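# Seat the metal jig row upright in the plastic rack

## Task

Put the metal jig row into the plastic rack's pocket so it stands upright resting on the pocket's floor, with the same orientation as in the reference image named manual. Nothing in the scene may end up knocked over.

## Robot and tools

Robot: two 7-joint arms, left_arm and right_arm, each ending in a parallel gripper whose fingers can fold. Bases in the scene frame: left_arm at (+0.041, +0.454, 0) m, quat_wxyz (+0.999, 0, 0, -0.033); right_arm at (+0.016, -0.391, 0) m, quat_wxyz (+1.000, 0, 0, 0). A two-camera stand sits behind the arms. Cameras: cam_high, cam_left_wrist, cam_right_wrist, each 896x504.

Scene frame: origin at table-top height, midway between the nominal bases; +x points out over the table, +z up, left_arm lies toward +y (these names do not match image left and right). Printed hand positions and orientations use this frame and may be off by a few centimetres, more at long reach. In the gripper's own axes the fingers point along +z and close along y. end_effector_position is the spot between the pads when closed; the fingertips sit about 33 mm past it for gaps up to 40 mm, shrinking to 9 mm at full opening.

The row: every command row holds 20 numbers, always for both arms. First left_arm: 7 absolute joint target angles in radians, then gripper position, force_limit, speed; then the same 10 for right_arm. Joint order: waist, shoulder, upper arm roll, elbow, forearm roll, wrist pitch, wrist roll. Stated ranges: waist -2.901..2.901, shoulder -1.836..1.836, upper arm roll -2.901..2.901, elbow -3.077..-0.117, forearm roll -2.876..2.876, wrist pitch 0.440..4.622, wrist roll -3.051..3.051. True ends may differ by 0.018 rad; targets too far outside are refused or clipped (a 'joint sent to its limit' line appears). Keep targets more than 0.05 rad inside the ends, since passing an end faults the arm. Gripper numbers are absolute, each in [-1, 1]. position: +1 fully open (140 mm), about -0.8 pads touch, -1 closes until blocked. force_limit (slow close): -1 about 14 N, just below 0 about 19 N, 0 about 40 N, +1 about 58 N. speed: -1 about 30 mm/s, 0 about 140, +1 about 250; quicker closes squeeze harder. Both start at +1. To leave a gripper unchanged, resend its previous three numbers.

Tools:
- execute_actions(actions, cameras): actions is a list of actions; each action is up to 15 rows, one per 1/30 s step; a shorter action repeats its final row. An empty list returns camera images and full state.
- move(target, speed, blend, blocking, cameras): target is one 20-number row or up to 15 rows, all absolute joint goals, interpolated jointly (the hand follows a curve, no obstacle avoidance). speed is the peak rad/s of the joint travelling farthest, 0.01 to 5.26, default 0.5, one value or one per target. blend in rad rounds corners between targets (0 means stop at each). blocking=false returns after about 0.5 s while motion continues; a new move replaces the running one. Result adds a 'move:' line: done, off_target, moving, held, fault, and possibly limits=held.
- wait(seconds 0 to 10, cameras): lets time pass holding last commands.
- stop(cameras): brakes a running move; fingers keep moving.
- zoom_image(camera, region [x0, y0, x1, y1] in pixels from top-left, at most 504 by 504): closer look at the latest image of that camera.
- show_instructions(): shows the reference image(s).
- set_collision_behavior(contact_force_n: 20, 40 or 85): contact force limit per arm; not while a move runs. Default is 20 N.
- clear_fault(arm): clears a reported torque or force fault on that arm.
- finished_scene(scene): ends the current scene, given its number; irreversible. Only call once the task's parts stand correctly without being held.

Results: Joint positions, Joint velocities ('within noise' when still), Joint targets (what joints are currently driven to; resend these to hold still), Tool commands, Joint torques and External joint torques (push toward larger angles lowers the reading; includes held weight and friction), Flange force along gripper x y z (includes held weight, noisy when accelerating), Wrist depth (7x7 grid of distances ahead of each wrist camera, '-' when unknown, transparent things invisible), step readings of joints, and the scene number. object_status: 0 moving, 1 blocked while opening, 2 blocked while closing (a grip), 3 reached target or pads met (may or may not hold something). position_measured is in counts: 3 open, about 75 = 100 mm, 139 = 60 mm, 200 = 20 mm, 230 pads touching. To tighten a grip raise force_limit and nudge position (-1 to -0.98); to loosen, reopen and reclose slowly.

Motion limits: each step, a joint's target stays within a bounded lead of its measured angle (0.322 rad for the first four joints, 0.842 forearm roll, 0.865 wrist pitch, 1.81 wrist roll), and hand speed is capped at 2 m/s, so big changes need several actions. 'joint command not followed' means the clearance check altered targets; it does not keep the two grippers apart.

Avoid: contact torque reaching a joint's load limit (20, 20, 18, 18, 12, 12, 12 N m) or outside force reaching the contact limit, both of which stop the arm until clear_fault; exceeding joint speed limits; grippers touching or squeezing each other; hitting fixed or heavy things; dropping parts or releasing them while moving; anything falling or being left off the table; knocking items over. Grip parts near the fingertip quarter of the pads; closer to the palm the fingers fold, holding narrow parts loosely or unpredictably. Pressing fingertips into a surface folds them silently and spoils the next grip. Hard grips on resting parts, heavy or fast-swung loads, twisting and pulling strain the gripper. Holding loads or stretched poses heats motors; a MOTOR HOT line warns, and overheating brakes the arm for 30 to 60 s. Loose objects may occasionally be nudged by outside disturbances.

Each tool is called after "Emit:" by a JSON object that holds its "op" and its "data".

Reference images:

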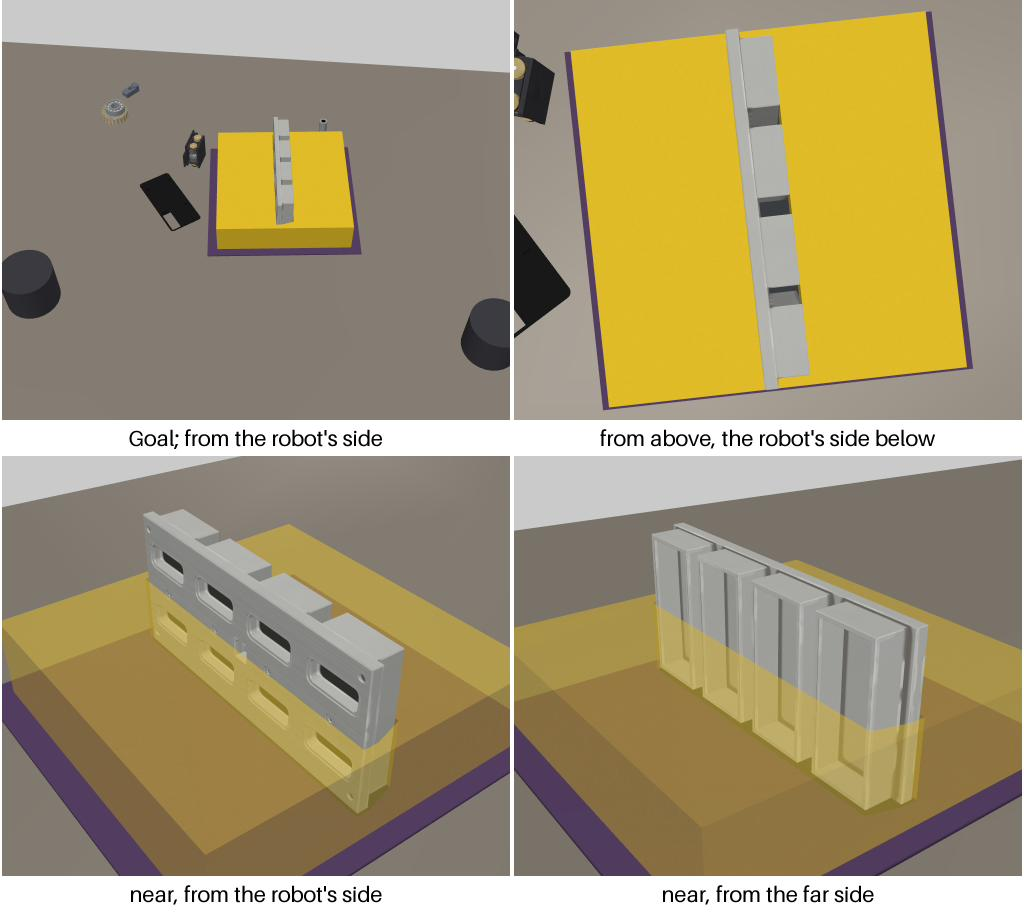

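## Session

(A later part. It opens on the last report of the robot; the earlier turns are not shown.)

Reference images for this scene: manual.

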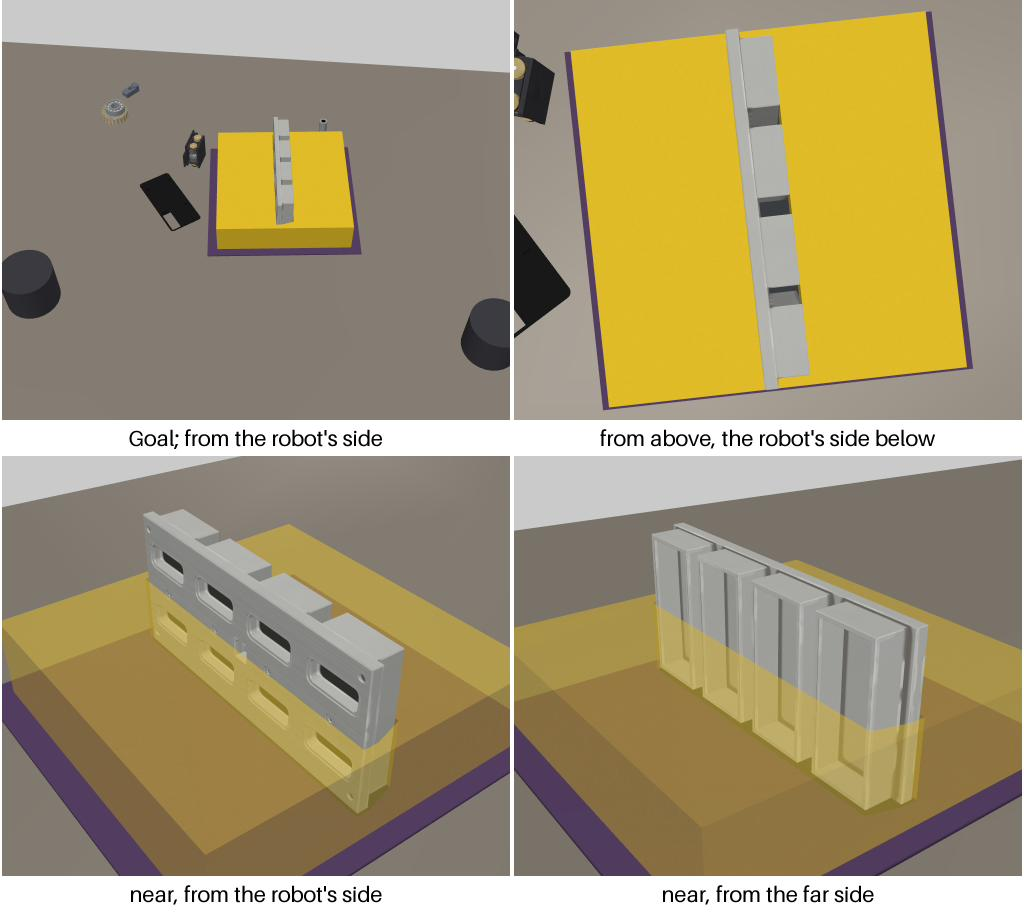

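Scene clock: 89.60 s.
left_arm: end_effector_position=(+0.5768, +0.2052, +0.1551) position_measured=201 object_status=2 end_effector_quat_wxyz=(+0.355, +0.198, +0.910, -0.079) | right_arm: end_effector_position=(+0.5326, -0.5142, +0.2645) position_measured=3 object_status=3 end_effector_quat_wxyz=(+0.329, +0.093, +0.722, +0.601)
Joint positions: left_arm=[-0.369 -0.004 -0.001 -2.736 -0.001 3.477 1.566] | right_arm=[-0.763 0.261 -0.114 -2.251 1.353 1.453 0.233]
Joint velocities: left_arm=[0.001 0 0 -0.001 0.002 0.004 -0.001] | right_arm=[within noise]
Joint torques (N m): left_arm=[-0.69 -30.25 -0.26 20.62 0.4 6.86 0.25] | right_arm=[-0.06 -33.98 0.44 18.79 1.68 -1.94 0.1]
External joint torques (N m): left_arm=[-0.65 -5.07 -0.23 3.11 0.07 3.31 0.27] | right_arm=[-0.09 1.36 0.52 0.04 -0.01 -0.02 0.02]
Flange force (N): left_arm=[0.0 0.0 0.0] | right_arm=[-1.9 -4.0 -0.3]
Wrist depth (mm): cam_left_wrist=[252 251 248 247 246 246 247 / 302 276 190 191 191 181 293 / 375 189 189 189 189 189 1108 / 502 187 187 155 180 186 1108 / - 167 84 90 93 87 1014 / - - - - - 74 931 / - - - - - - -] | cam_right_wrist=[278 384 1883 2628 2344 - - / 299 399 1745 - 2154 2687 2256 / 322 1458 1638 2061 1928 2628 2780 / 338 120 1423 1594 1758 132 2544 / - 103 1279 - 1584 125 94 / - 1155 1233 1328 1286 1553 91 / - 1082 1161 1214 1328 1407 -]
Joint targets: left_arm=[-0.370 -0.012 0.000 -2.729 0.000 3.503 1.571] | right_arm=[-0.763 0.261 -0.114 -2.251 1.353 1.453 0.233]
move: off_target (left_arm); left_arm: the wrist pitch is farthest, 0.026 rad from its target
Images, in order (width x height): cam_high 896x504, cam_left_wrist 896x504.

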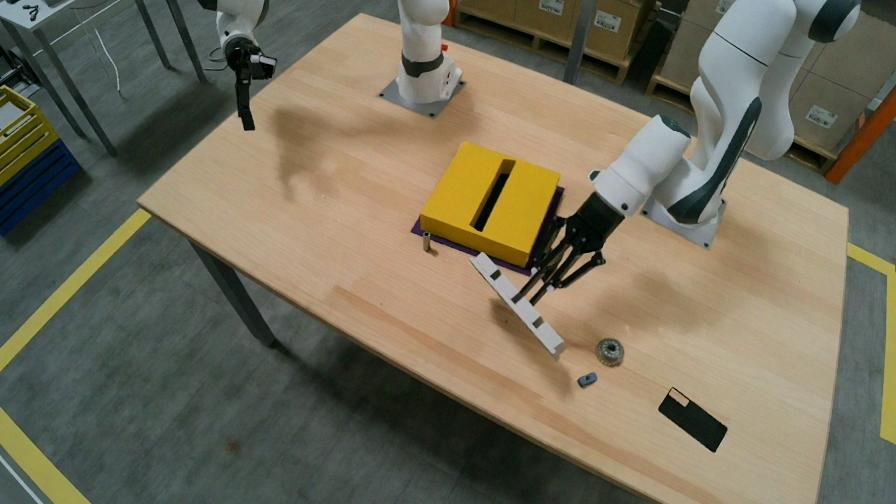

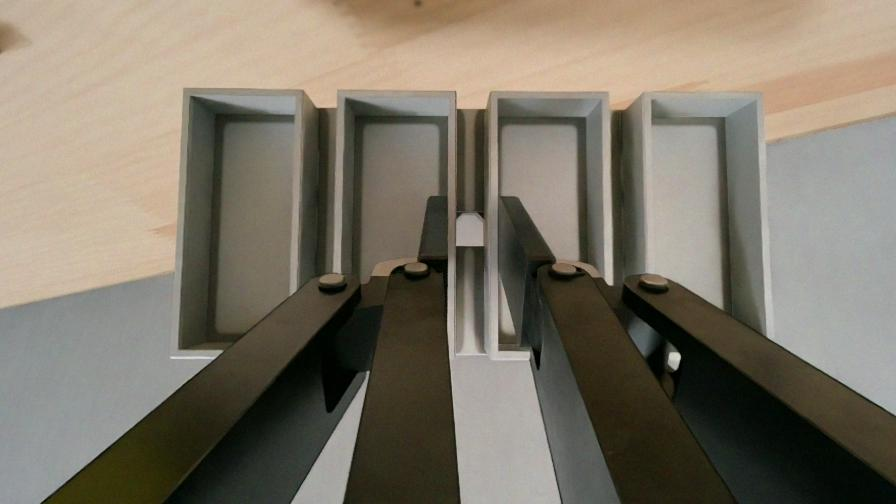

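Emit:
{"op": "move", "data": {"target": [[-0.37,-0.0122,0,-2.7294,0,3.5026,1.571,-0.98,1,-1,-0.763,0.261,-0.114,-2.251,1.353,1.453,0.233,1,1,1],[-0.283,0.471,0,-2.7466,0,4.42,1.571,-0.98,1,-1,-0.763,0.261,-0.114,-2.251,1.353,1.453,0.233,1,1,1]], "speed": [0.3,0.25], "cameras": ["cam_left_wrist","cam_high"]}}

Emit:
{"op": "zoom_image", "data": {"camera": "cam_high", "region": [440, 170, 690, 420]}}

Scene clock: 97.03 s.
left_arm: end_effector_position=(+0.5992, +0.2503, +0.1385) position_measured=204 object_status=2 end_effector_quat_wxyz=(+0.539, +0.143, +0.824, -0.097) | right_arm: end_effector_position=(+0.5326, -0.5142, +0.2645) position_measured=3 object_status=3 end_effector_quat_wxyz=(+0.329, +0.093, +0.722, +0.601)
Joint positions: left_arm=[-0.284 0.48 -0.001 -2.752 -0.001 4.391 1.566] | right_arm=[-0.763 0.261 -0.114 -2.251 1.353 1.453 0.233]
Joint velocities: left_arm=[-0.001 0 0 -0.001 -0.001 0.003 0] | right_arm=[within noise]
Joint torques (N m): left_arm=[0.3 -35.38 0.19 10.28 -0.06 7.24 0.21] | right_arm=[-0.07 -33.95 0.42 18.76 1.67 -1.94 0.09]
External joint torques (N m): left_arm=[0.25 -5.16 -0.28 2.98 0.02 3.89 0.24] | right_arm=[-0.1 1.37 0.5 0.01 -0.02 -0.01 0.01]
Flange force (N): left_arm=[-4.7 0.1 -5.5] | right_arm=[-1.9 -4.0 -0.3]
Wrist depth (mm): cam_left_wrist=[272 270 270 268 268 269 254 / 393 190 190 191 184 182 1054 / - 188 189 189 189 188 1023 / 1752 187 187 132 180 187 1018 / 1833 167 84 90 93 86 993 / 1833 - - - - 74 977 / - - - - - - -] | cam_right_wrist=[276 384 1913 - - - 3146 / 299 418 1720 - - - - / 322 1423 1638 1784 1913 - - / 340 120 1458 1605 1708 131 2154 / - 103 1336 1407 1543 125 94 / - 1128 1239 1584 1440 1553 91 / - 1058 1133 1196 1415 1398 -]
Joint targets: left_arm=[-0.283 0.471 0.000 -2.747 0.000 4.420 1.571] | right_arm=[-0.763 0.261 -0.114 -2.251 1.353 1.453 0.233]
move: off_target (left_arm); left_arm: the wrist pitch is farthest, 0.029 rad from its target
Images, in order (width x height): cam_high 896x504, cam_left_wrist 896x504.

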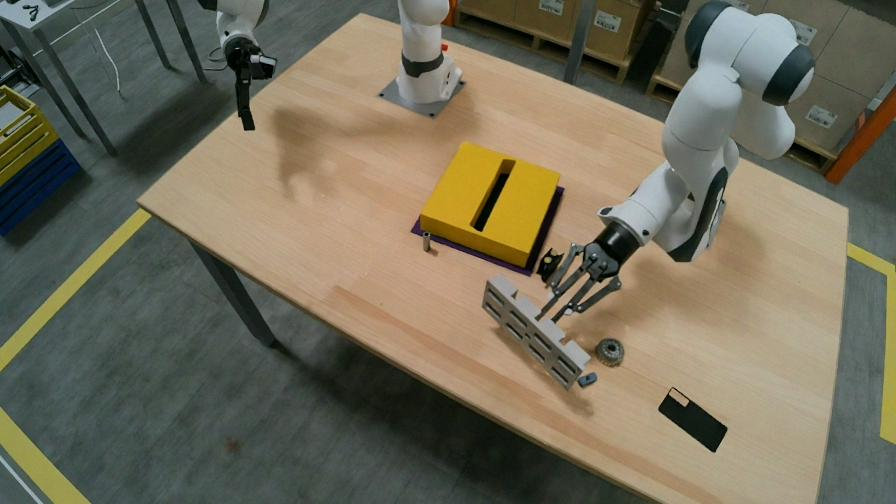

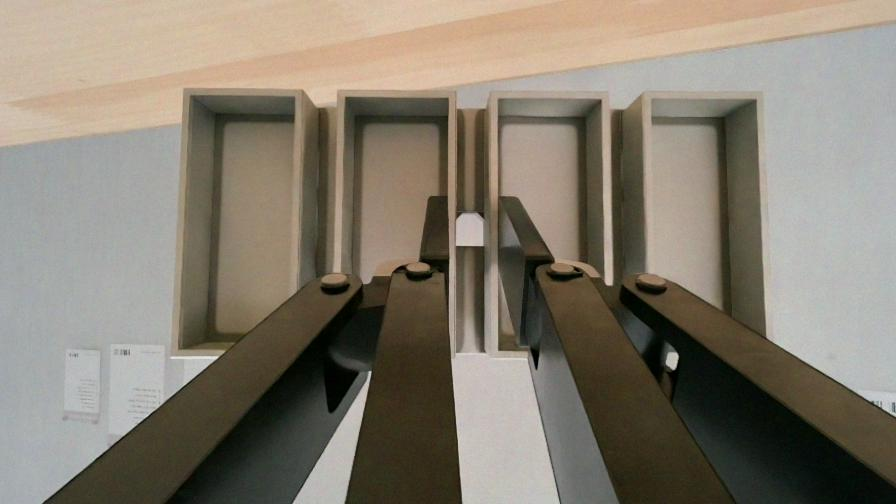

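Scaled by 2.016 from the camera's 896x504 image, which has a finer 1280x720 frame.

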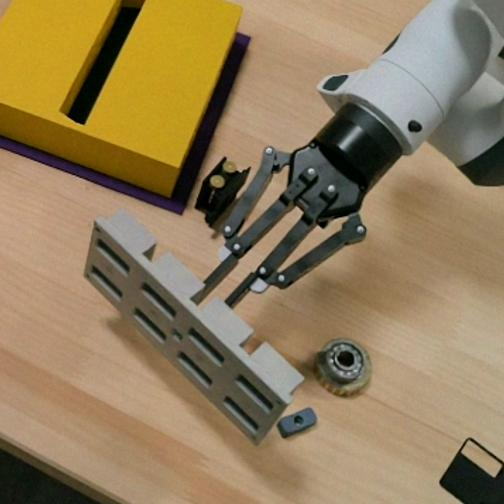

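Emit:
{"op": "move", "data": {"target": [-0.283,0.6924,0,-2.567,0,4.447,1.571,-0.98,1,-1,-0.763,0.261,-0.114,-2.251,1.353,1.453,0.233,1,1,1], "speed": 0.15, "cameras": ["cam_high"]}}

Emit:
{"op": "zoom_image", "data": {"camera": "cam_high", "region": [440, 200, 660, 420]}}

Scene clock: 99.90 s.
left_arm: end_effector_position=(+0.6269, +0.2402, +0.0768) position_measured=204 object_status=2 end_effector_quat_wxyz=(+0.532, +0.144, +0.829, -0.095) | right_arm: end_effector_position=(+0.5326, -0.5142, +0.2645) position_measured=3 object_status=3 end_effector_quat_wxyz=(+0.329, +0.093, +0.722, +0.601)
Joint positions: left_arm=[-0.284 0.702 -0.001 -2.575 -0.001 4.418 1.566] | right_arm=[-0.763 0.261 -0.114 -2.251 1.353 1.453 0.233]
Joint velocities: left_arm=[0 -0.001 0.001 0.002 0 0.005 0.001] | right_arm=[within noise]
Joint torques (N m): left_arm=[0.27 -40.24 0.36 9.95 -0.09 7.25 0.25] | right_arm=[-0.02 -33.98 0.43 18.77 1.67 -1.93 0.11]
External joint torques (N m): left_arm=[0.35 -5.54 -0.16 3.61 0.01 3.88 0.28] | right_arm=[0.01 1.39 0.56 0 -0.03 -0.01 0.02]
Flange force (N): left_arm=[-5.3 0.3 -3.7] | right_arm=[-1.9 -4.0 -0.1]
Wrist depth (mm): cam_left_wrist=[157 157 156 155 155 156 156 / 223 190 189 188 187 182 220 / 337 189 189 190 189 188 1045 / 1765 186 186 132 181 187 989 / - 167 84 90 93 87 997 / - - - - - 74 949 / - - - - - - -] | cam_right_wrist=[277 386 1928 1913 3466 - - / 298 399 1913 1993 2116 3066 - / 323 1374 1605 1798 1993 - 2544 / 340 120 1458 1605 1798 126 109 / - 103 1359 1440 1605 126 94 / - 1128 1252 1307 1432 1563 91 / - 1077 1133 1202 1407 1415 -]
Joint targets: left_arm=[-0.283 0.692 0.000 -2.567 0.000 4.447 1.571] | right_arm=[-0.763 0.261 -0.114 -2.251 1.353 1.453 0.233]
move: off_target (left_arm); left_arm: the wrist pitch is farthest, 0.029 rad from its target
Images, in order (width x height): cam_high 896x504.

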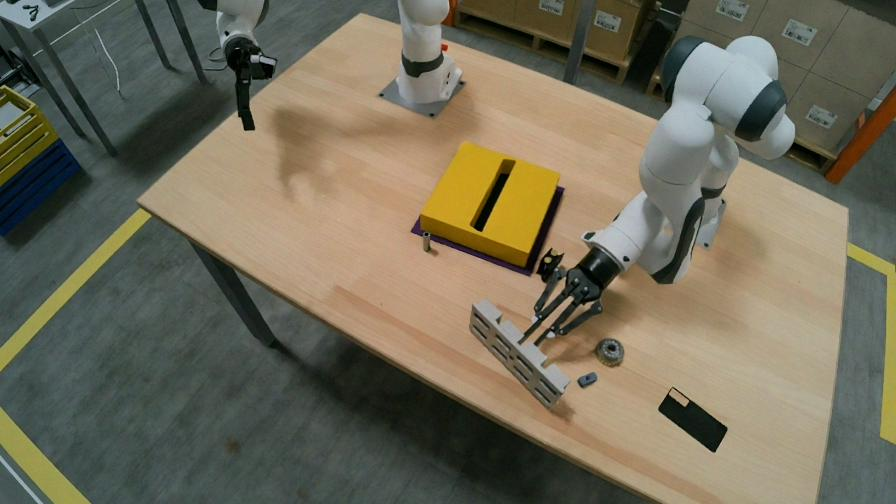

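Scaled by 2.291 from the camera's 896x504 image, which has a finer 1280x720 frame.

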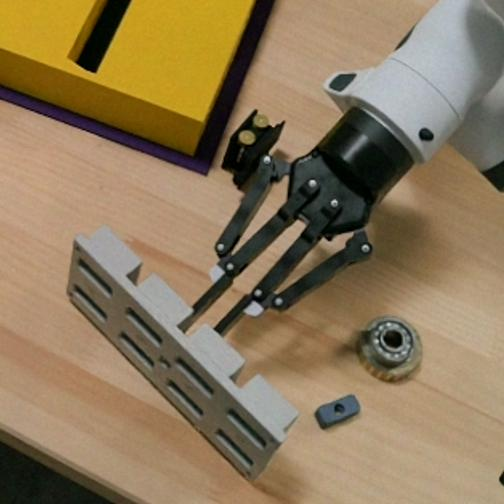

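Emit:
{"op": "move", "data": {"target": [-0.283,0.7204,0,-2.5517,0,4.46,1.571,-0.98,1,-1,-0.763,0.261,-0.114,-2.251,1.353,1.453,0.233,1,1,1], "speed": 0.04}}

Emit:
{"op": "zoom_image", "data": {"camera": "cam_high", "region": [440, 200, 660, 420]}}

Scene clock: 101.33 s.
left_arm: end_effector_position=(+0.6271, +0.2401, +0.0690) position_measured=204 object_status=2 end_effector_quat_wxyz=(+0.532, +0.144, +0.829, -0.095) | right_arm: end_effector_position=(+0.5326, -0.5142, +0.2645) position_measured=3 object_status=3 end_effector_quat_wxyz=(+0.329, +0.093, +0.722, +0.601)
Joint positions: left_arm=[-0.284 0.73 -0.001 -2.56 -0.001 4.431 1.566] | right_arm=[-0.763 0.261 -0.114 -2.251 1.353 1.453 0.233]
Joint velocities: left_arm=[0 0 0 0.002 0 0.004 0] | right_arm=[within noise]
Joint torques (N m): left_arm=[0.24 -40.42 0.42 9.53 -0.13 7.17 0.27] | right_arm=[-0.09 -33.97 0.41 18.79 1.67 -1.93 0.11]
External joint torques (N m): left_arm=[0.22 -5.42 -0.21 3.42 -0.01 3.79 0.3] | right_arm=[-0.04 1.26 0.56 0.09 -0.01 -0.02 0.03]
Flange force (N): left_arm=[-5.3 -0.1 -3.9] | right_arm=[-2.0 -3.8 -0.2]
Wrist depth (mm): cam_left_wrist=[143 142 142 141 141 142 143 / 203 186 172 183 182 173 201 / 346 189 189 189 189 188 1001 / - 187 187 132 180 187 985 / 1739 167 84 90 93 86 997 / - - - - - 74 - / - - - - - - -] | cam_right_wrist=[278 383 1928 - 2344 - - / 299 399 1720 2116 2717 - - / 323 431 1543 1771 1976 3321 - / 340 120 1467 1616 1771 126 2415 / - 103 1336 1467 1533 125 94 / - 1123 1220 1336 1407 1553 90 / - 1072 1144 1214 1307 1366 -]
Joint targets: left_arm=[-0.283 0.720 0.000 -2.552 0.000 4.460 1.571] | right_arm=[-0.763 0.261 -0.114 -2.251 1.353 1.453 0.233]
move: off_target (left_arm); left_arm: the wrist pitch is farthest, 0.029 rad from its target

Scaled by 2.291 from the camera's 896x504 image, which has a finer 1280x720 frame.
This view is cut from an older image: the scene may have changed since it was taken.

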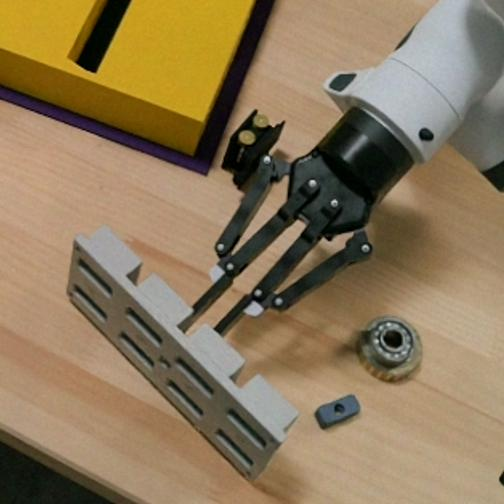

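Emit:
{"op": "move", "data": {"target": [-0.283,0.7554,0,-2.5326,0,4.476,1.571,-0.98,1,-1,-0.763,0.261,-0.114,-2.251,1.353,1.453,0.233,1,1,1], "speed": 0.04, "cameras": ["cam_left_wrist","cam_high"]}}

Emit:
{"op": "zoom_image", "data": {"camera": "cam_high", "region": [440, 200, 660, 420]}}

Scene clock: 102.90 s.
left_arm: end_effector_position=(+0.6296, +0.2392, +0.0661) position_measured=204 object_status=2 end_effector_quat_wxyz=(+0.539, +0.143, +0.824, -0.097) | right_arm: end_effector_position=(+0.5326, -0.5142, +0.2645) position_measured=3 object_status=3 end_effector_quat_wxyz=(+0.329, +0.093, +0.722, +0.601)
Joint positions: left_arm=[-0.284 0.76 -0.001 -2.538 -0.001 4.457 1.566] | right_arm=[-0.763 0.261 -0.114 -2.251 1.353 1.453 0.233]
Joint torques (N m): left_arm=[0.18 -38.27 0.4 7.81 -0.16 5.71 0.25] | right_arm=[-0.05 -33.94 0.42 18.77 1.67 -1.92 0.12]
External joint torques (N m): left_arm=[0.18 -2.85 -0.22 1.87 -0.03 2.36 0.28] | right_arm=[-0.02 1.48 0.56 -0.01 -0.03 0 0.04]
Flange force (N): left_arm=[-1.9 -0.2 -2.3] | right_arm=[-2.0 -4.3 -0.2]
Wrist depth (mm): cam_left_wrist=[138 137 136 136 136 137 137 / 198 181 173 180 182 172 197 / 306 189 189 190 189 188 989 / 1876 187 187 132 180 186 965 / 1792 168 84 90 93 86 973 / 1805 - - - - 74 961 / - - - - - - -] | cam_right_wrist=[279 387 2009 - - - 2881 / 299 417 1733 - 2194 - - / 323 1440 1594 1720 2194 - - / 341 120 1440 1638 1812 125 2098 / - 103 1366 1449 1868 117 94 / - 1155 1300 1343 1485 1584 90 / - 1117 1144 1233 1307 1467 -]
Joint targets: left_arm=[-0.283 0.755 0.000 -2.533 0.000 4.476 1.571] | right_arm=[-0.763 0.261 -0.114 -2.251 1.353 1.453 0.233]
move: off_target (left_arm); left_arm: the wrist pitch is farthest, 0.019 rad from its target
Images, in order (width x height): cam_high 896x504, cam_left_wrist 896x504.

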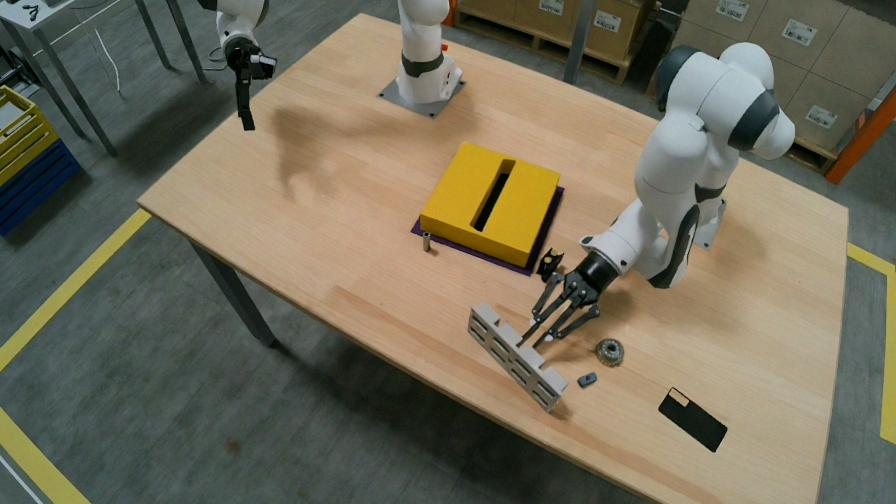

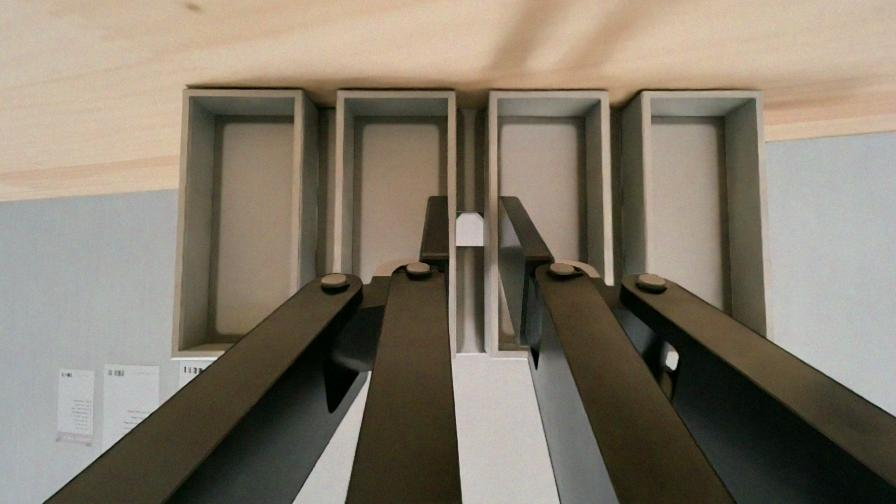

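Scaled by 2.291 from the camera's 896x504 image, which has a finer 1280x720 frame.

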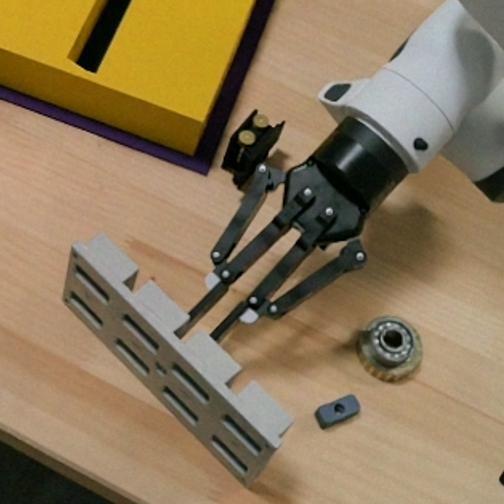

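Emit:
{"op": "move", "data": {"target": [[-0.283,0.766,0,-2.5268,0,4.479,1.571,-0.98,1,-1,-0.763,0.261,-0.114,-2.251,1.353,1.453,0.233,1,1,1],[-0.283,0.766,0,-2.5268,0,4.479,1.571,-0.372,1,-1,-0.763,0.261,-0.114,-2.251,1.353,1.453,0.233,1,1,1],[-0.283,0.6856,0,-2.7152,0,4.555,1.571,-0.372,1,-1,-0.763,0.261,-0.114,-2.251,1.353,1.453,0.233,1,1,1]], "speed": [0.04,0.1,0.15], "cameras": ["cam_left_wrist","cam_high"]}}

Emit:
{"op": "zoom_image", "data": {"camera": "cam_high", "region": [440, 200, 660, 420]}}

Scene clock: 107.03 s.
left_arm: end_effector_position=(+0.5788, +0.2578, +0.0822) position_measured=176 object_status=3 end_effector_quat_wxyz=(+0.535, +0.143, +0.827, -0.096) | right_arm: end_effector_position=(+0.5326, -0.5142, +0.2645) position_measured=3 object_status=3 end_effector_quat_wxyz=(+0.329, +0.093, +0.722, +0.601)
Joint positions: left_arm=[-0.284 0.688 -0.001 -2.714 -0.001 4.55 1.566] | right_arm=[-0.763 0.261 -0.114 -2.251 1.353 1.453 0.233]
Joint velocities: left_arm=[-0.001 -0.001 0.001 0.001 0 0.004 0] | right_arm=[within noise]
Joint torques (N m): left_arm=[0.18 -32.06 0.37 2.62 -0.16 3.67 0.31] | right_arm=[-0.04 -34.01 0.37 18.73 1.67 -1.93 0.13]
External joint torques (N m): left_arm=[0.19 -0.47 -0.21 -1 0.04 0.31 0.34] | right_arm=[-0.08 1.34 0.44 -0.05 -0.03 0 0.05]
Flange force (N): left_arm=[-1.7 0.0 -4.2] | right_arm=[-1.7 -3.8 -0.3]
Wrist depth (mm): cam_left_wrist=[166 165 164 164 164 164 152 / 236 234 229 229 229 233 234 / 410 354 243 243 242 1069 1041 / - 1547 237 236 163 240 - / - - 85 237 90 82 1005 / - 67 67 1324 - 74 68 / - 63 - 1267 - - 65] | cam_right_wrist=[278 385 510 2235 2657 - 2571 / 299 400 1825 1898 1745 2881 - / 322 1415 1533 1708 1913 2154 - / 339 120 1467 1594 1798 126 2154 / - 103 1351 1485 1523 117 93 / - 1150 1233 1279 1523 1553 91 / - 1077 1166 1172 1178 1390 -]
Joint targets: left_arm=[-0.283 0.686 0.000 -2.715 0.000 4.555 1.571] | right_arm=[-0.763 0.261 -0.114 -2.251 1.353 1.453 0.233]
move: done; target 2's new numbers were sent with left_arm's wrist pitch 0.014 rad from that target
Images, in order (width x height): cam_high 896x504, cam_left_wrist 896x504.

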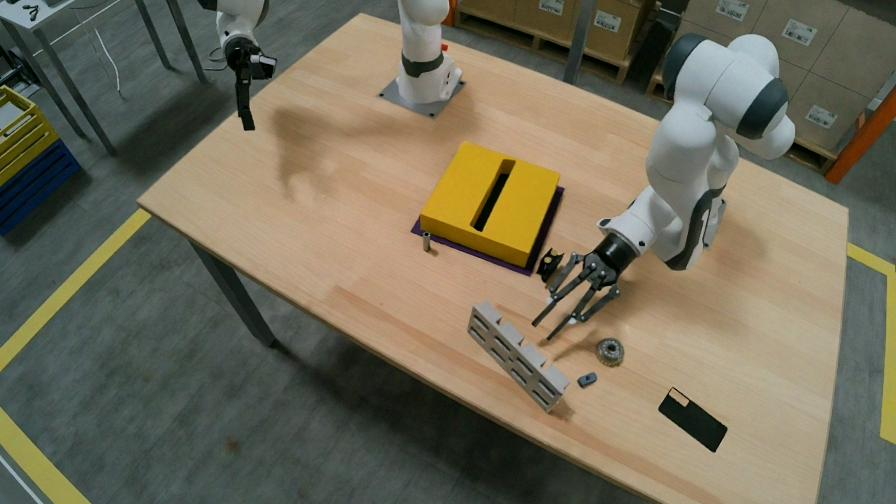

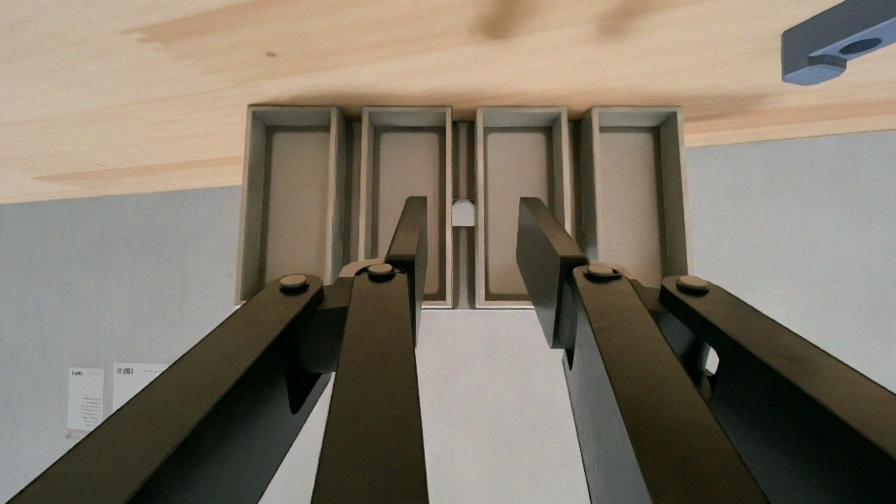

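Scaled by 2.291 from the camera's 896x504 image, which has a finer 1280x720 frame.

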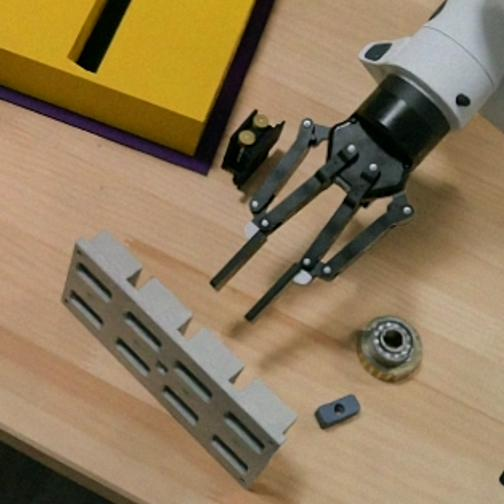

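Emit:
{"op": "move", "data": {"target": [[-0.283,0.3,0,-2.85,0,4.5,1.571,-0.372,1,-1,-0.763,0.261,-0.114,-2.251,1.353,1.453,0.233,1,1,1],[-0.772,-0.0918,0,-2.0153,0,1.9235,0.785,1,1,-0.5,-0.763,0.261,-0.114,-2.251,1.353,1.453,0.233,1,1,1]], "speed": [0.4,0.8], "blend": 0.03, "cameras": ["cam_left_wrist","cam_high"]}}

Emit:
{"op": "zoom_image", "data": {"camera": "cam_left_wrist", "region": [250, 50, 690, 400]}}

Scene clock: 115.27 s.
left_arm: end_effector_position=(+0.3968, +0.0595, +0.2812) position_measured=3 object_status=0 end_effector_quat_wxyz=(+0.001, +0.028, +1.000, -0.001) | right_arm: end_effector_position=(+0.5326, -0.5142, +0.2645) position_measured=3 object_status=3 end_effector_quat_wxyz=(+0.329, +0.093, +0.722, +0.601)
Joint positions: left_arm=[-0.771 -0.092 -0.001 -2.017 -0.001 1.928 0.791] | right_arm=[-0.763 0.261 -0.114 -2.251 1.353 1.453 0.233]
Joint torques (N m): left_arm=[-0.7 -28.67 -0.58 23.24 0.72 2.34 -0.2] | right_arm=[-0.06 -33.98 0.35 18.78 1.67 -1.93 0.07]
External joint torques (N m): left_arm=[-0.73 0.51 -0.53 -1.34 0.01 -0.15 -0.2] | right_arm=[-0.07 1.47 0.46 -0.01 -0.02 -0.01 -0.01]
Flange force (N): left_arm=[3.2 1.1 2.6] | right_arm=[-1.9 -4.3 -0.3]
Wrist depth (mm): cam_left_wrist=[382 371 322 317 367 372 371 / 401 396 335 338 386 391 391 / 425 422 354 373 359 414 415 / 443 119 376 446 440 135 432 / - 103 475 471 469 127 91 / - 512 507 505 464 494 91 / - 538 545 528 1518 406 -] | cam_right_wrist=[278 384 536 - - - - / 299 415 1661 2026 - - 3066 / 322 1458 1563 1784 1798 - 2657 / 341 120 1523 1672 1745 126 2235 / - 103 1259 1423 1374 117 94 / - 1150 1202 1343 1476 1467 91 / - 1068 1082 1245 1343 1440 -]
Joint targets: left_arm=[-0.772 -0.092 0.000 -2.015 0.000 1.924 0.785] | right_arm=[-0.763 0.261 -0.114 -2.251 1.353 1.453 0.233]
move: done
Images, in order (width x height): cam_high 896x504, cam_left_wrist 896x504.

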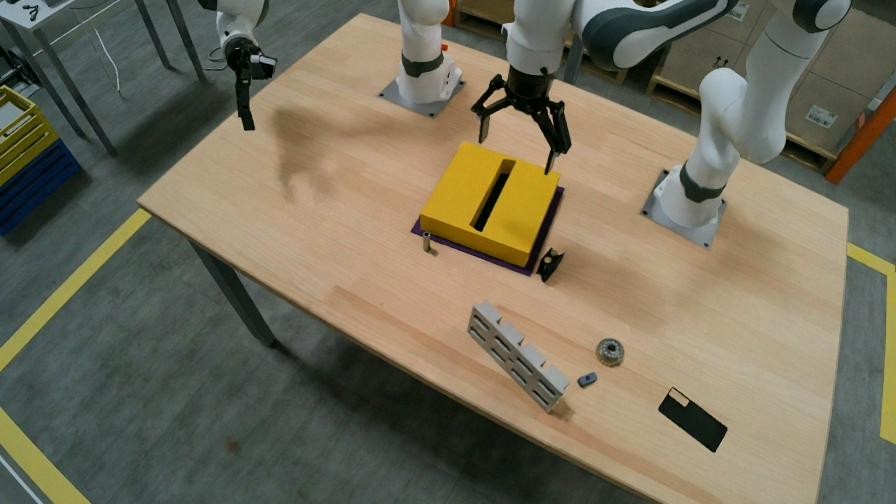

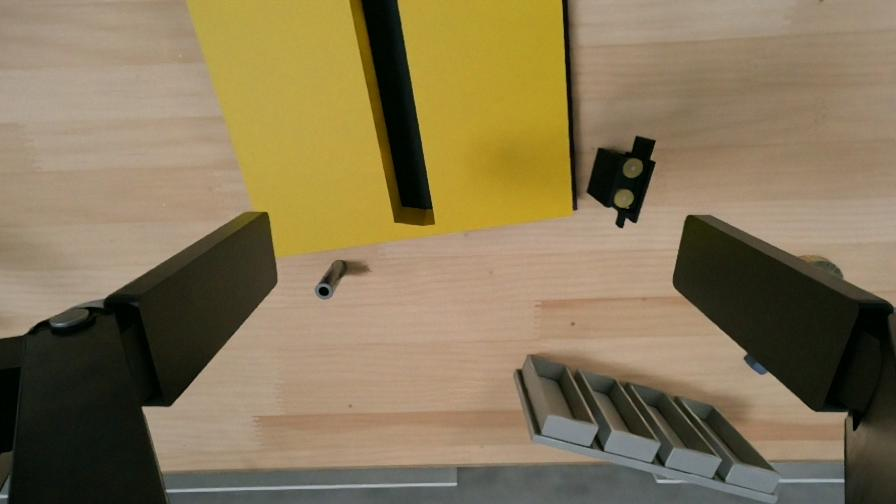

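Scaled by 1.145 from the camera's 896x504 image, which has a finer 1280x720 frame.

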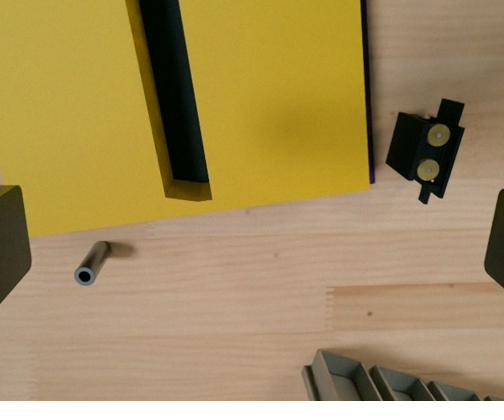

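Emit:
{"op": "move", "data": {"target": [-0.923,-0.27,0,-2.2044,0,1.9346,0.637,1,1,-0.5,-0.763,0.261,-0.114,-2.251,1.353,1.453,0.233,1,1,1], "speed": 0.5, "cameras": ["cam_left_wrist"]}}

Emit:
{"op": "zoom_image", "data": {"camera": "cam_left_wrist", "region": [250, 0, 690, 350]}}

Scene clock: 118.07 s.
left_arm: end_effector_position=(+0.2999, +0.0607, +0.2809) position_measured=3 object_status=3 end_effector_quat_wxyz=(-0.002, +0.031, +1.000, +0.002) | right_arm: end_effector_position=(+0.5326, -0.5142, +0.2645) position_measured=3 object_status=3 end_effector_quat_wxyz=(+0.329, +0.093, +0.722, +0.601)
Joint positions: left_arm=[-0.922 -0.268 -0.001 -2.203 -0.001 1.93 0.644] | right_arm=[-0.763 0.261 -0.114 -2.251 1.353 1.453 0.233]
Joint velocities: left_arm=[0 0.001 0 0.001 0 0 -0.005] | right_arm=[within noise]
Joint torques (N m): left_arm=[-0.65 -23.21 -0.37 22.51 0.69 2.76 -0.15] | right_arm=[-0.05 -33.97 0.4 18.76 1.68 -1.93 0.11]
External joint torques (N m): left_arm=[-0.61 -0.25 -0.12 -2.09 0 0.27 -0.15] | right_arm=[-0.04 1.28 0.53 0.07 0 -0.01 0.03]
Flange force (N): left_arm=[5.0 5.1 5.0] | right_arm=[-2.0 -3.8 -0.2]
Wrist depth (mm): cam_left_wrist=[376 372 368 318 369 373 372 / 396 391 338 332 393 395 393 / 421 417 355 351 412 413 416 / 439 120 371 378 382 135 437 / - 103 398 405 467 127 91 / - 507 503 500 497 499 91 / - 539 542 537 500 530 -] | cam_right_wrist=[279 383 579 2235 2749 - - / 299 419 - 1944 2135 - - / 323 1504 1708 1771 1976 2116 - / 341 120 1440 1649 1784 132 2277 / - 103 1390 1495 1543 117 94 / - 1123 1307 1351 1440 1504 91 / - 1107 1112 1220 1307 - -]
Joint targets: left_arm=[-0.923 -0.270 0.000 -2.204 0.000 1.935 0.637] | right_arm=[-0.763 0.261 -0.114 -2.251 1.353 1.453 0.233]
move: done
Images, in order (width x height): cam_left_wrist 896x504.

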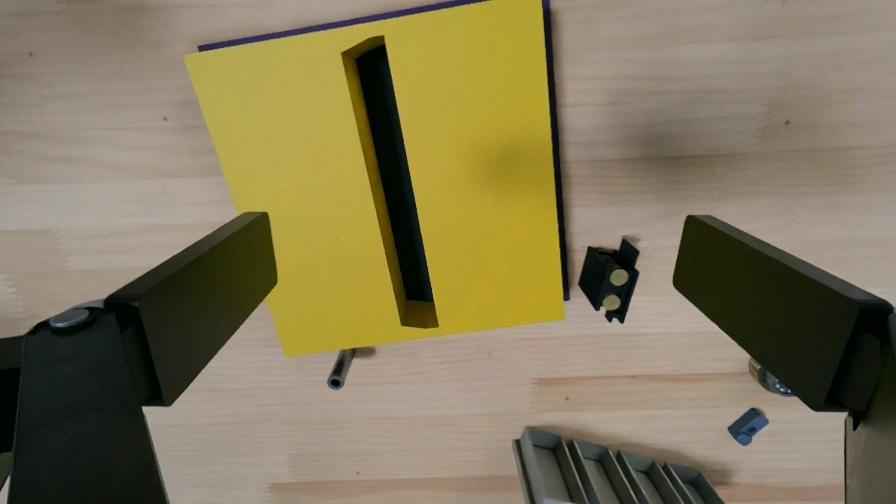

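Scaled by 1.145 from the camera's 896x504 image, which has a finer 1280x720 frame.

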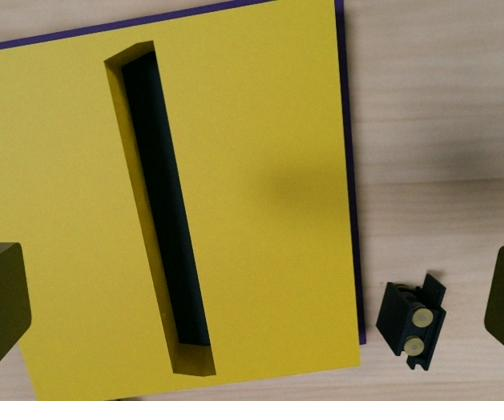

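Emit:
{"op": "move", "data": {"target": [-0.283,0.322,0,-1.4773,0,1.7994,0,1,1,-0.5,-0.763,0.261,-0.114,-2.251,1.353,1.453,0.233,1,1,1], "speed": 0.7, "cameras": ["cam_left_wrist"]}}

Emit:
{"op": "zoom_image", "data": {"camera": "cam_left_wrist", "region": [250, 0, 690, 504]}}

Scene clock: 122.03 s.
left_arm: end_effector_position=(+0.6619, +0.2292, +0.2812) position_measured=3 object_status=3 end_effector_quat_wxyz=(+0.001, -0.572, +0.821, -0.001) | right_arm: end_effector_position=(+0.5326, -0.5142, +0.2645) position_measured=3 object_status=3 end_effector_quat_wxyz=(+0.329, +0.093, +0.722, +0.601)
Joint positions: left_arm=[-0.282 0.322 0.001 -1.479 -0.001 1.804 0.008] | right_arm=[-0.763 0.261 -0.114 -2.251 1.353 1.453 0.233]
Joint velocities: left_arm=[0.002 -0.001 0 -0.002 0.001 0 -0.006] | right_arm=[within noise]
Joint torques (N m): left_arm=[-0.29 -42.37 -0.36 23.36 0.72 2.42 -0.35] | right_arm=[-0.07 -34.02 0.45 18.78 1.67 -1.93 0.1]
External joint torques (N m): left_arm=[-0.29 0.71 -0.64 -1.38 -0.01 -0.15 -0.35] | right_arm=[-0.11 1.26 0.54 0.06 -0.01 -0.01 0.02]
Flange force (N): left_arm=[1.3 4.5 3.0] | right_arm=[-1.9 -3.8 -0.3]
Wrist depth (mm): cam_left_wrist=[1162 1157 376 371 375 378 374 / 1197 1216 401 392 395 395 396 / 1157 1281 1254 409 417 418 416 / 1078 119 1302 439 436 136 437 / - 103 1435 474 473 126 91 / - 1281 1547 509 502 509 91 / - - 1610 1589 545 539 -] | cam_right_wrist=[278 385 1684 - 2813 701 2780 / 299 417 1708 2135 2214 2154 - / 324 1407 1627 1745 1944 2194 - / 341 120 1467 1563 - 126 2299 / - 103 1343 1440 1553 118 94 / - 1144 1293 1343 1407 1523 91 / - 1087 1144 1220 1351 1407 -]
Joint targets: left_arm=[-0.283 0.322 0.000 -1.477 0.000 1.799 0.000] | right_arm=[-0.763 0.261 -0.114 -2.251 1.353 1.453 0.233]
move: done
Images, in order (width x height): cam_left_wrist 896x504.

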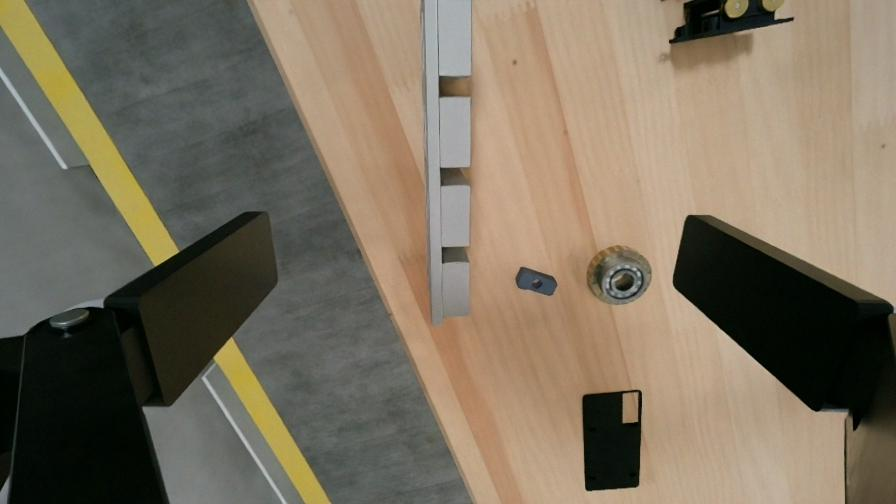

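Scaled by 1.000.

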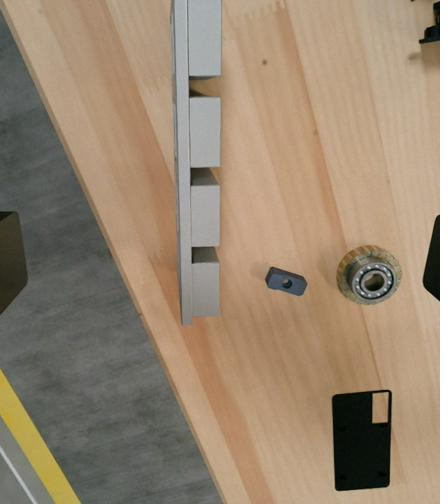

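Emit:
{"op": "move", "data": {"target": [[-0.2785,0.4656,0,-1.6902,0,2.1558,-0.005,1,1,-0.5,-0.763,0.261,-0.114,-2.251,1.353,1.453,0.233,1,1,1],[-0.2785,0.4656,0,-1.6902,0,2.1558,-0.005,-0.15,-0.05,0,-0.763,0.261,-0.114,-2.251,1.353,1.453,0.233,1,1,1]], "speed": [0.3,0.1], "cameras": ["cam_left_wrist"]}}

Emit:
{"op": "zoom_image", "data": {"camera": "cam_left_wrist", "region": [250, 0, 690, 504]}}

Scene clock: 126.90 s.
left_arm: end_effector_position=(+0.6698, +0.2285, +0.1150) position_measured=148 object_status=0 end_effector_quat_wxyz=(-0.002, -0.576, +0.818, +0.002) | right_arm: end_effector_position=(+0.5326, -0.5142, +0.2645) position_measured=3 object_status=3 end_effector_quat_wxyz=(+0.329, +0.093, +0.722, +0.601)
Joint positions: left_arm=[-0.28 0.468 0.001 -1.69 -0.001 2.151 0.001] | right_arm=[-0.763 0.261 -0.114 -2.251 1.353 1.453 0.233]
Joint torques (N m): left_arm=[0.29 -46.08 -0.23 22.05 0.64 2.85 -0.23] | right_arm=[-0.06 -33.97 0.43 18.8 1.67 -1.93 0.11]
External joint torques (N m): left_arm=[0.3 0.14 -0.62 -1.58 0.02 0.3 -0.23] | right_arm=[-0.03 1.56 0.58 -0.09 -0.04 -0.01 0.02]
Flange force (N): left_arm=[0.3 7.7 2.2] | right_arm=[-1.8 -4.4 -0.2]
Wrist depth (mm): cam_left_wrist=[1014 228 228 143 229 229 230 / 1073 1041 241 142 241 242 242 / 1103 1135 254 149 255 256 255 / 1124 1180 119 161 145 268 273 / 993 79 90 171 124 85 283 / - 68 64 186 308 64 68 / - 64 - 196 332 - 65] | cam_right_wrist=[279 384 1993 1784 2009 - 3466 / 299 407 1672 1960 - 2717 3623 / 325 1423 1638 1745 2009 - - / 341 120 1495 1513 1684 126 2717 / - 103 1351 1440 - 117 94 / - 1049 1220 1440 - 1523 90 / - 1077 1166 1226 1336 1423 -]
Joint targets: left_arm=[-0.278 0.466 0.000 -1.690 0.000 2.156 -0.005] | right_arm=[-0.763 0.261 -0.114 -2.251 1.353 1.453 0.233]
move: done
Images, in order (width x height): cam_left_wrist 896x504.

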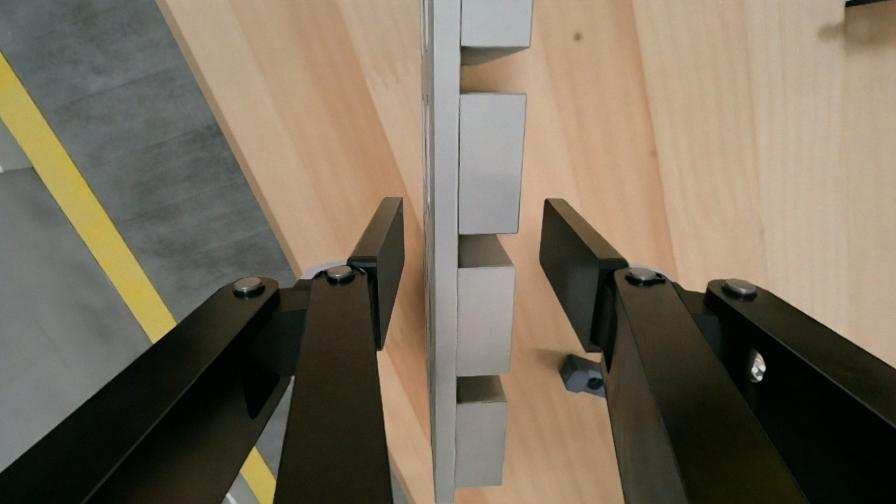

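Scaled by 1.000.

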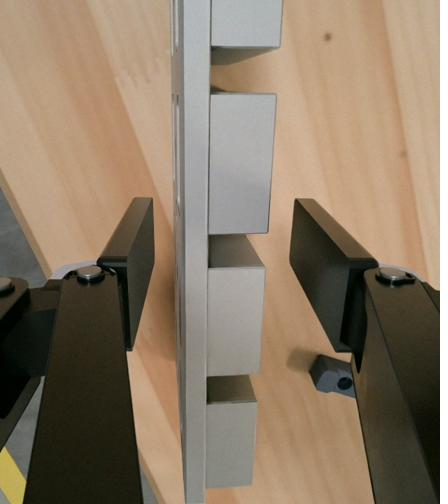

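Emit:
{"op": "move", "data": {"target": [-0.2785,0.4656,0,-1.6902,0,2.1558,-0.005,-1,-0.05,-1,-0.763,0.261,-0.114,-2.251,1.353,1.453,0.233,1,1,1]}}

Emit:
{"op": "wait", "data": {"seconds": 0.6, "cameras": ["cam_left_wrist"]}}

Scene clock: 128.17 s.
left_arm: end_effector_position=(+0.6701, +0.2284, +0.1151) position_measured=182 object_status=0 end_effector_quat_wxyz=(-0.002, -0.576, +0.818, +0.002) | right_arm: end_effector_position=(+0.5326, -0.5142, +0.2645) position_measured=3 object_status=3 end_effector_quat_wxyz=(+0.329, +0.093, +0.722, +0.601)
Joint positions: left_arm=[-0.28 0.468 0.001 -1.69 -0.001 2.152 0.001] | right_arm=[-0.763 0.261 -0.114 -2.251 1.353 1.453 0.233]
Joint torques (N m): left_arm=[0.24 -45.97 -0.23 21.9 0.63 2.7 -0.28] | right_arm=[-0.08 -33.98 0.42 18.76 1.67 -1.94 0.11]
External joint torques (N m): left_arm=[0.29 0.21 -0.58 -1.73 0.01 0.14 -0.28] | right_arm=[0.07 1.27 0.68 0.08 -0.01 -0.04 0.03]
Flange force (N): left_arm=[0.3 7.9 2.0] | right_arm=[-2.0 -3.8 0.0]
Wrist depth (mm): cam_left_wrist=[1005 230 228 142 230 230 230 / 1054 1059 242 142 241 242 242 / 1108 1119 256 149 252 256 256 / 1124 1174 267 155 153 272 272 / 1014 79 84 165 90 85 288 / - - 67 184 - 72 301 / - - - 193 - - -] | cam_right_wrist=[278 385 523 - - - 3066 / 300 401 2116 1944 - - - / 323 1415 1573 1784 1993 - - / 331 118 1467 1573 1960 126 110 / - 103 1336 1476 1563 125 94 / - 1133 1208 1336 1467 1553 91 / - 1092 1144 1226 1336 1398 -]
Joint targets: left_arm=[-0.278 0.466 0.000 -1.690 0.000 2.156 -0.005] | right_arm=[-0.763 0.261 -0.114 -2.251 1.353 1.453 0.233]
move: done

Scene clock: 128.77 s.
left_arm: end_effector_position=(+0.6701, +0.2284, +0.1151) position_measured=182 object_status=2 end_effector_quat_wxyz=(-0.002, -0.576, +0.818, +0.002) | right_arm: end_effector_position=(+0.5326, -0.5142, +0.2645) position_measured=3 object_status=3 end_effector_quat_wxyz=(+0.329, +0.093, +0.722, +0.601)
Joint positions: left_arm=[-0.28 0.468 0.001 -1.69 -0.001 2.152 0.001] | right_arm=[-0.763 0.261 -0.114 -2.251 1.353 1.453 0.233]
Joint torques (N m): left_arm=[0.25 -46.02 -0.14 21.99 0.62 2.69 -0.21] | right_arm=[-0.04 -33.93 0.41 18.81 1.68 -1.93 0.1]
External joint torques (N m): left_arm=[0.21 0.4 -0.57 -1.77 0 0.12 -0.21] | right_arm=[0.11 1.47 0.65 0 -0.03 -0.02 0.02]
Flange force (N): left_arm=[0.3 7.5 2.3] | right_arm=[-2.0 -4.3 0.0]
Wrist depth (mm): cam_left_wrist=[1005 228 228 142 229 230 230 / 1054 1069 241 142 241 242 241 / 1113 1129 255 150 253 256 255 / 1151 1168 268 155 153 271 272 / 1140 79 84 166 90 85 290 / - - 67 184 - 72 300 / - - - 193 - - -] | cam_right_wrist=[277 384 565 2194 - - 3027 / 299 409 1745 2154 2749 2749 3027 / 323 1432 1584 1708 2009 - 2916 / 341 120 1440 1672 1758 126 - / - 103 1166 1476 1533 118 94 / - 103 1220 1307 1458 1543 91 / - 1107 1144 1343 1245 1423 -]
Joint targets: left_arm=[-0.278 0.466 0.000 -1.690 0.000 2.156 -0.005] | right_arm=[-0.763 0.261 -0.114 -2.251 1.353 1.453 0.233]
Tool commands: left_gripper/position=-1.0 left_gripper/force_limit=-0.05 left_gripper/speed=-1.0 right_gripper/position=+1.0 right_gripper/force_limit=+1.0 right_gripper/speed=+1.0
wait: 0.60 s; at rest by 0.17 s
Images, in order (width x height): cam_left_wrist 896x504.

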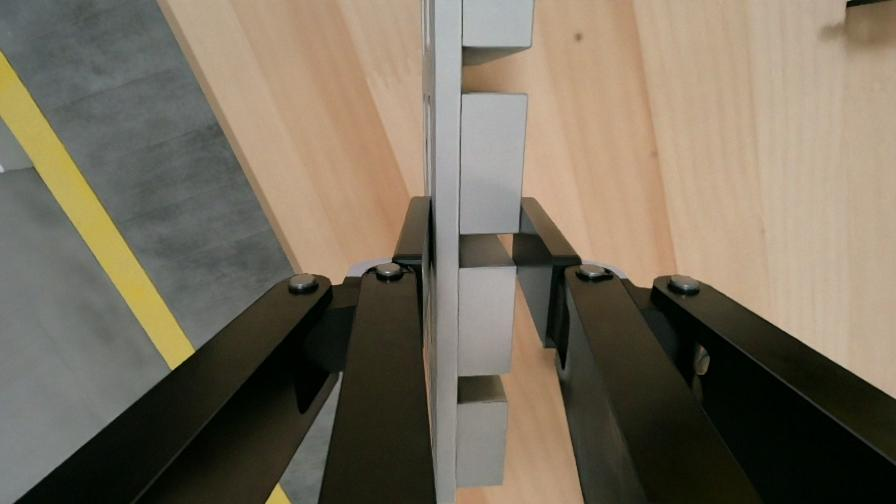

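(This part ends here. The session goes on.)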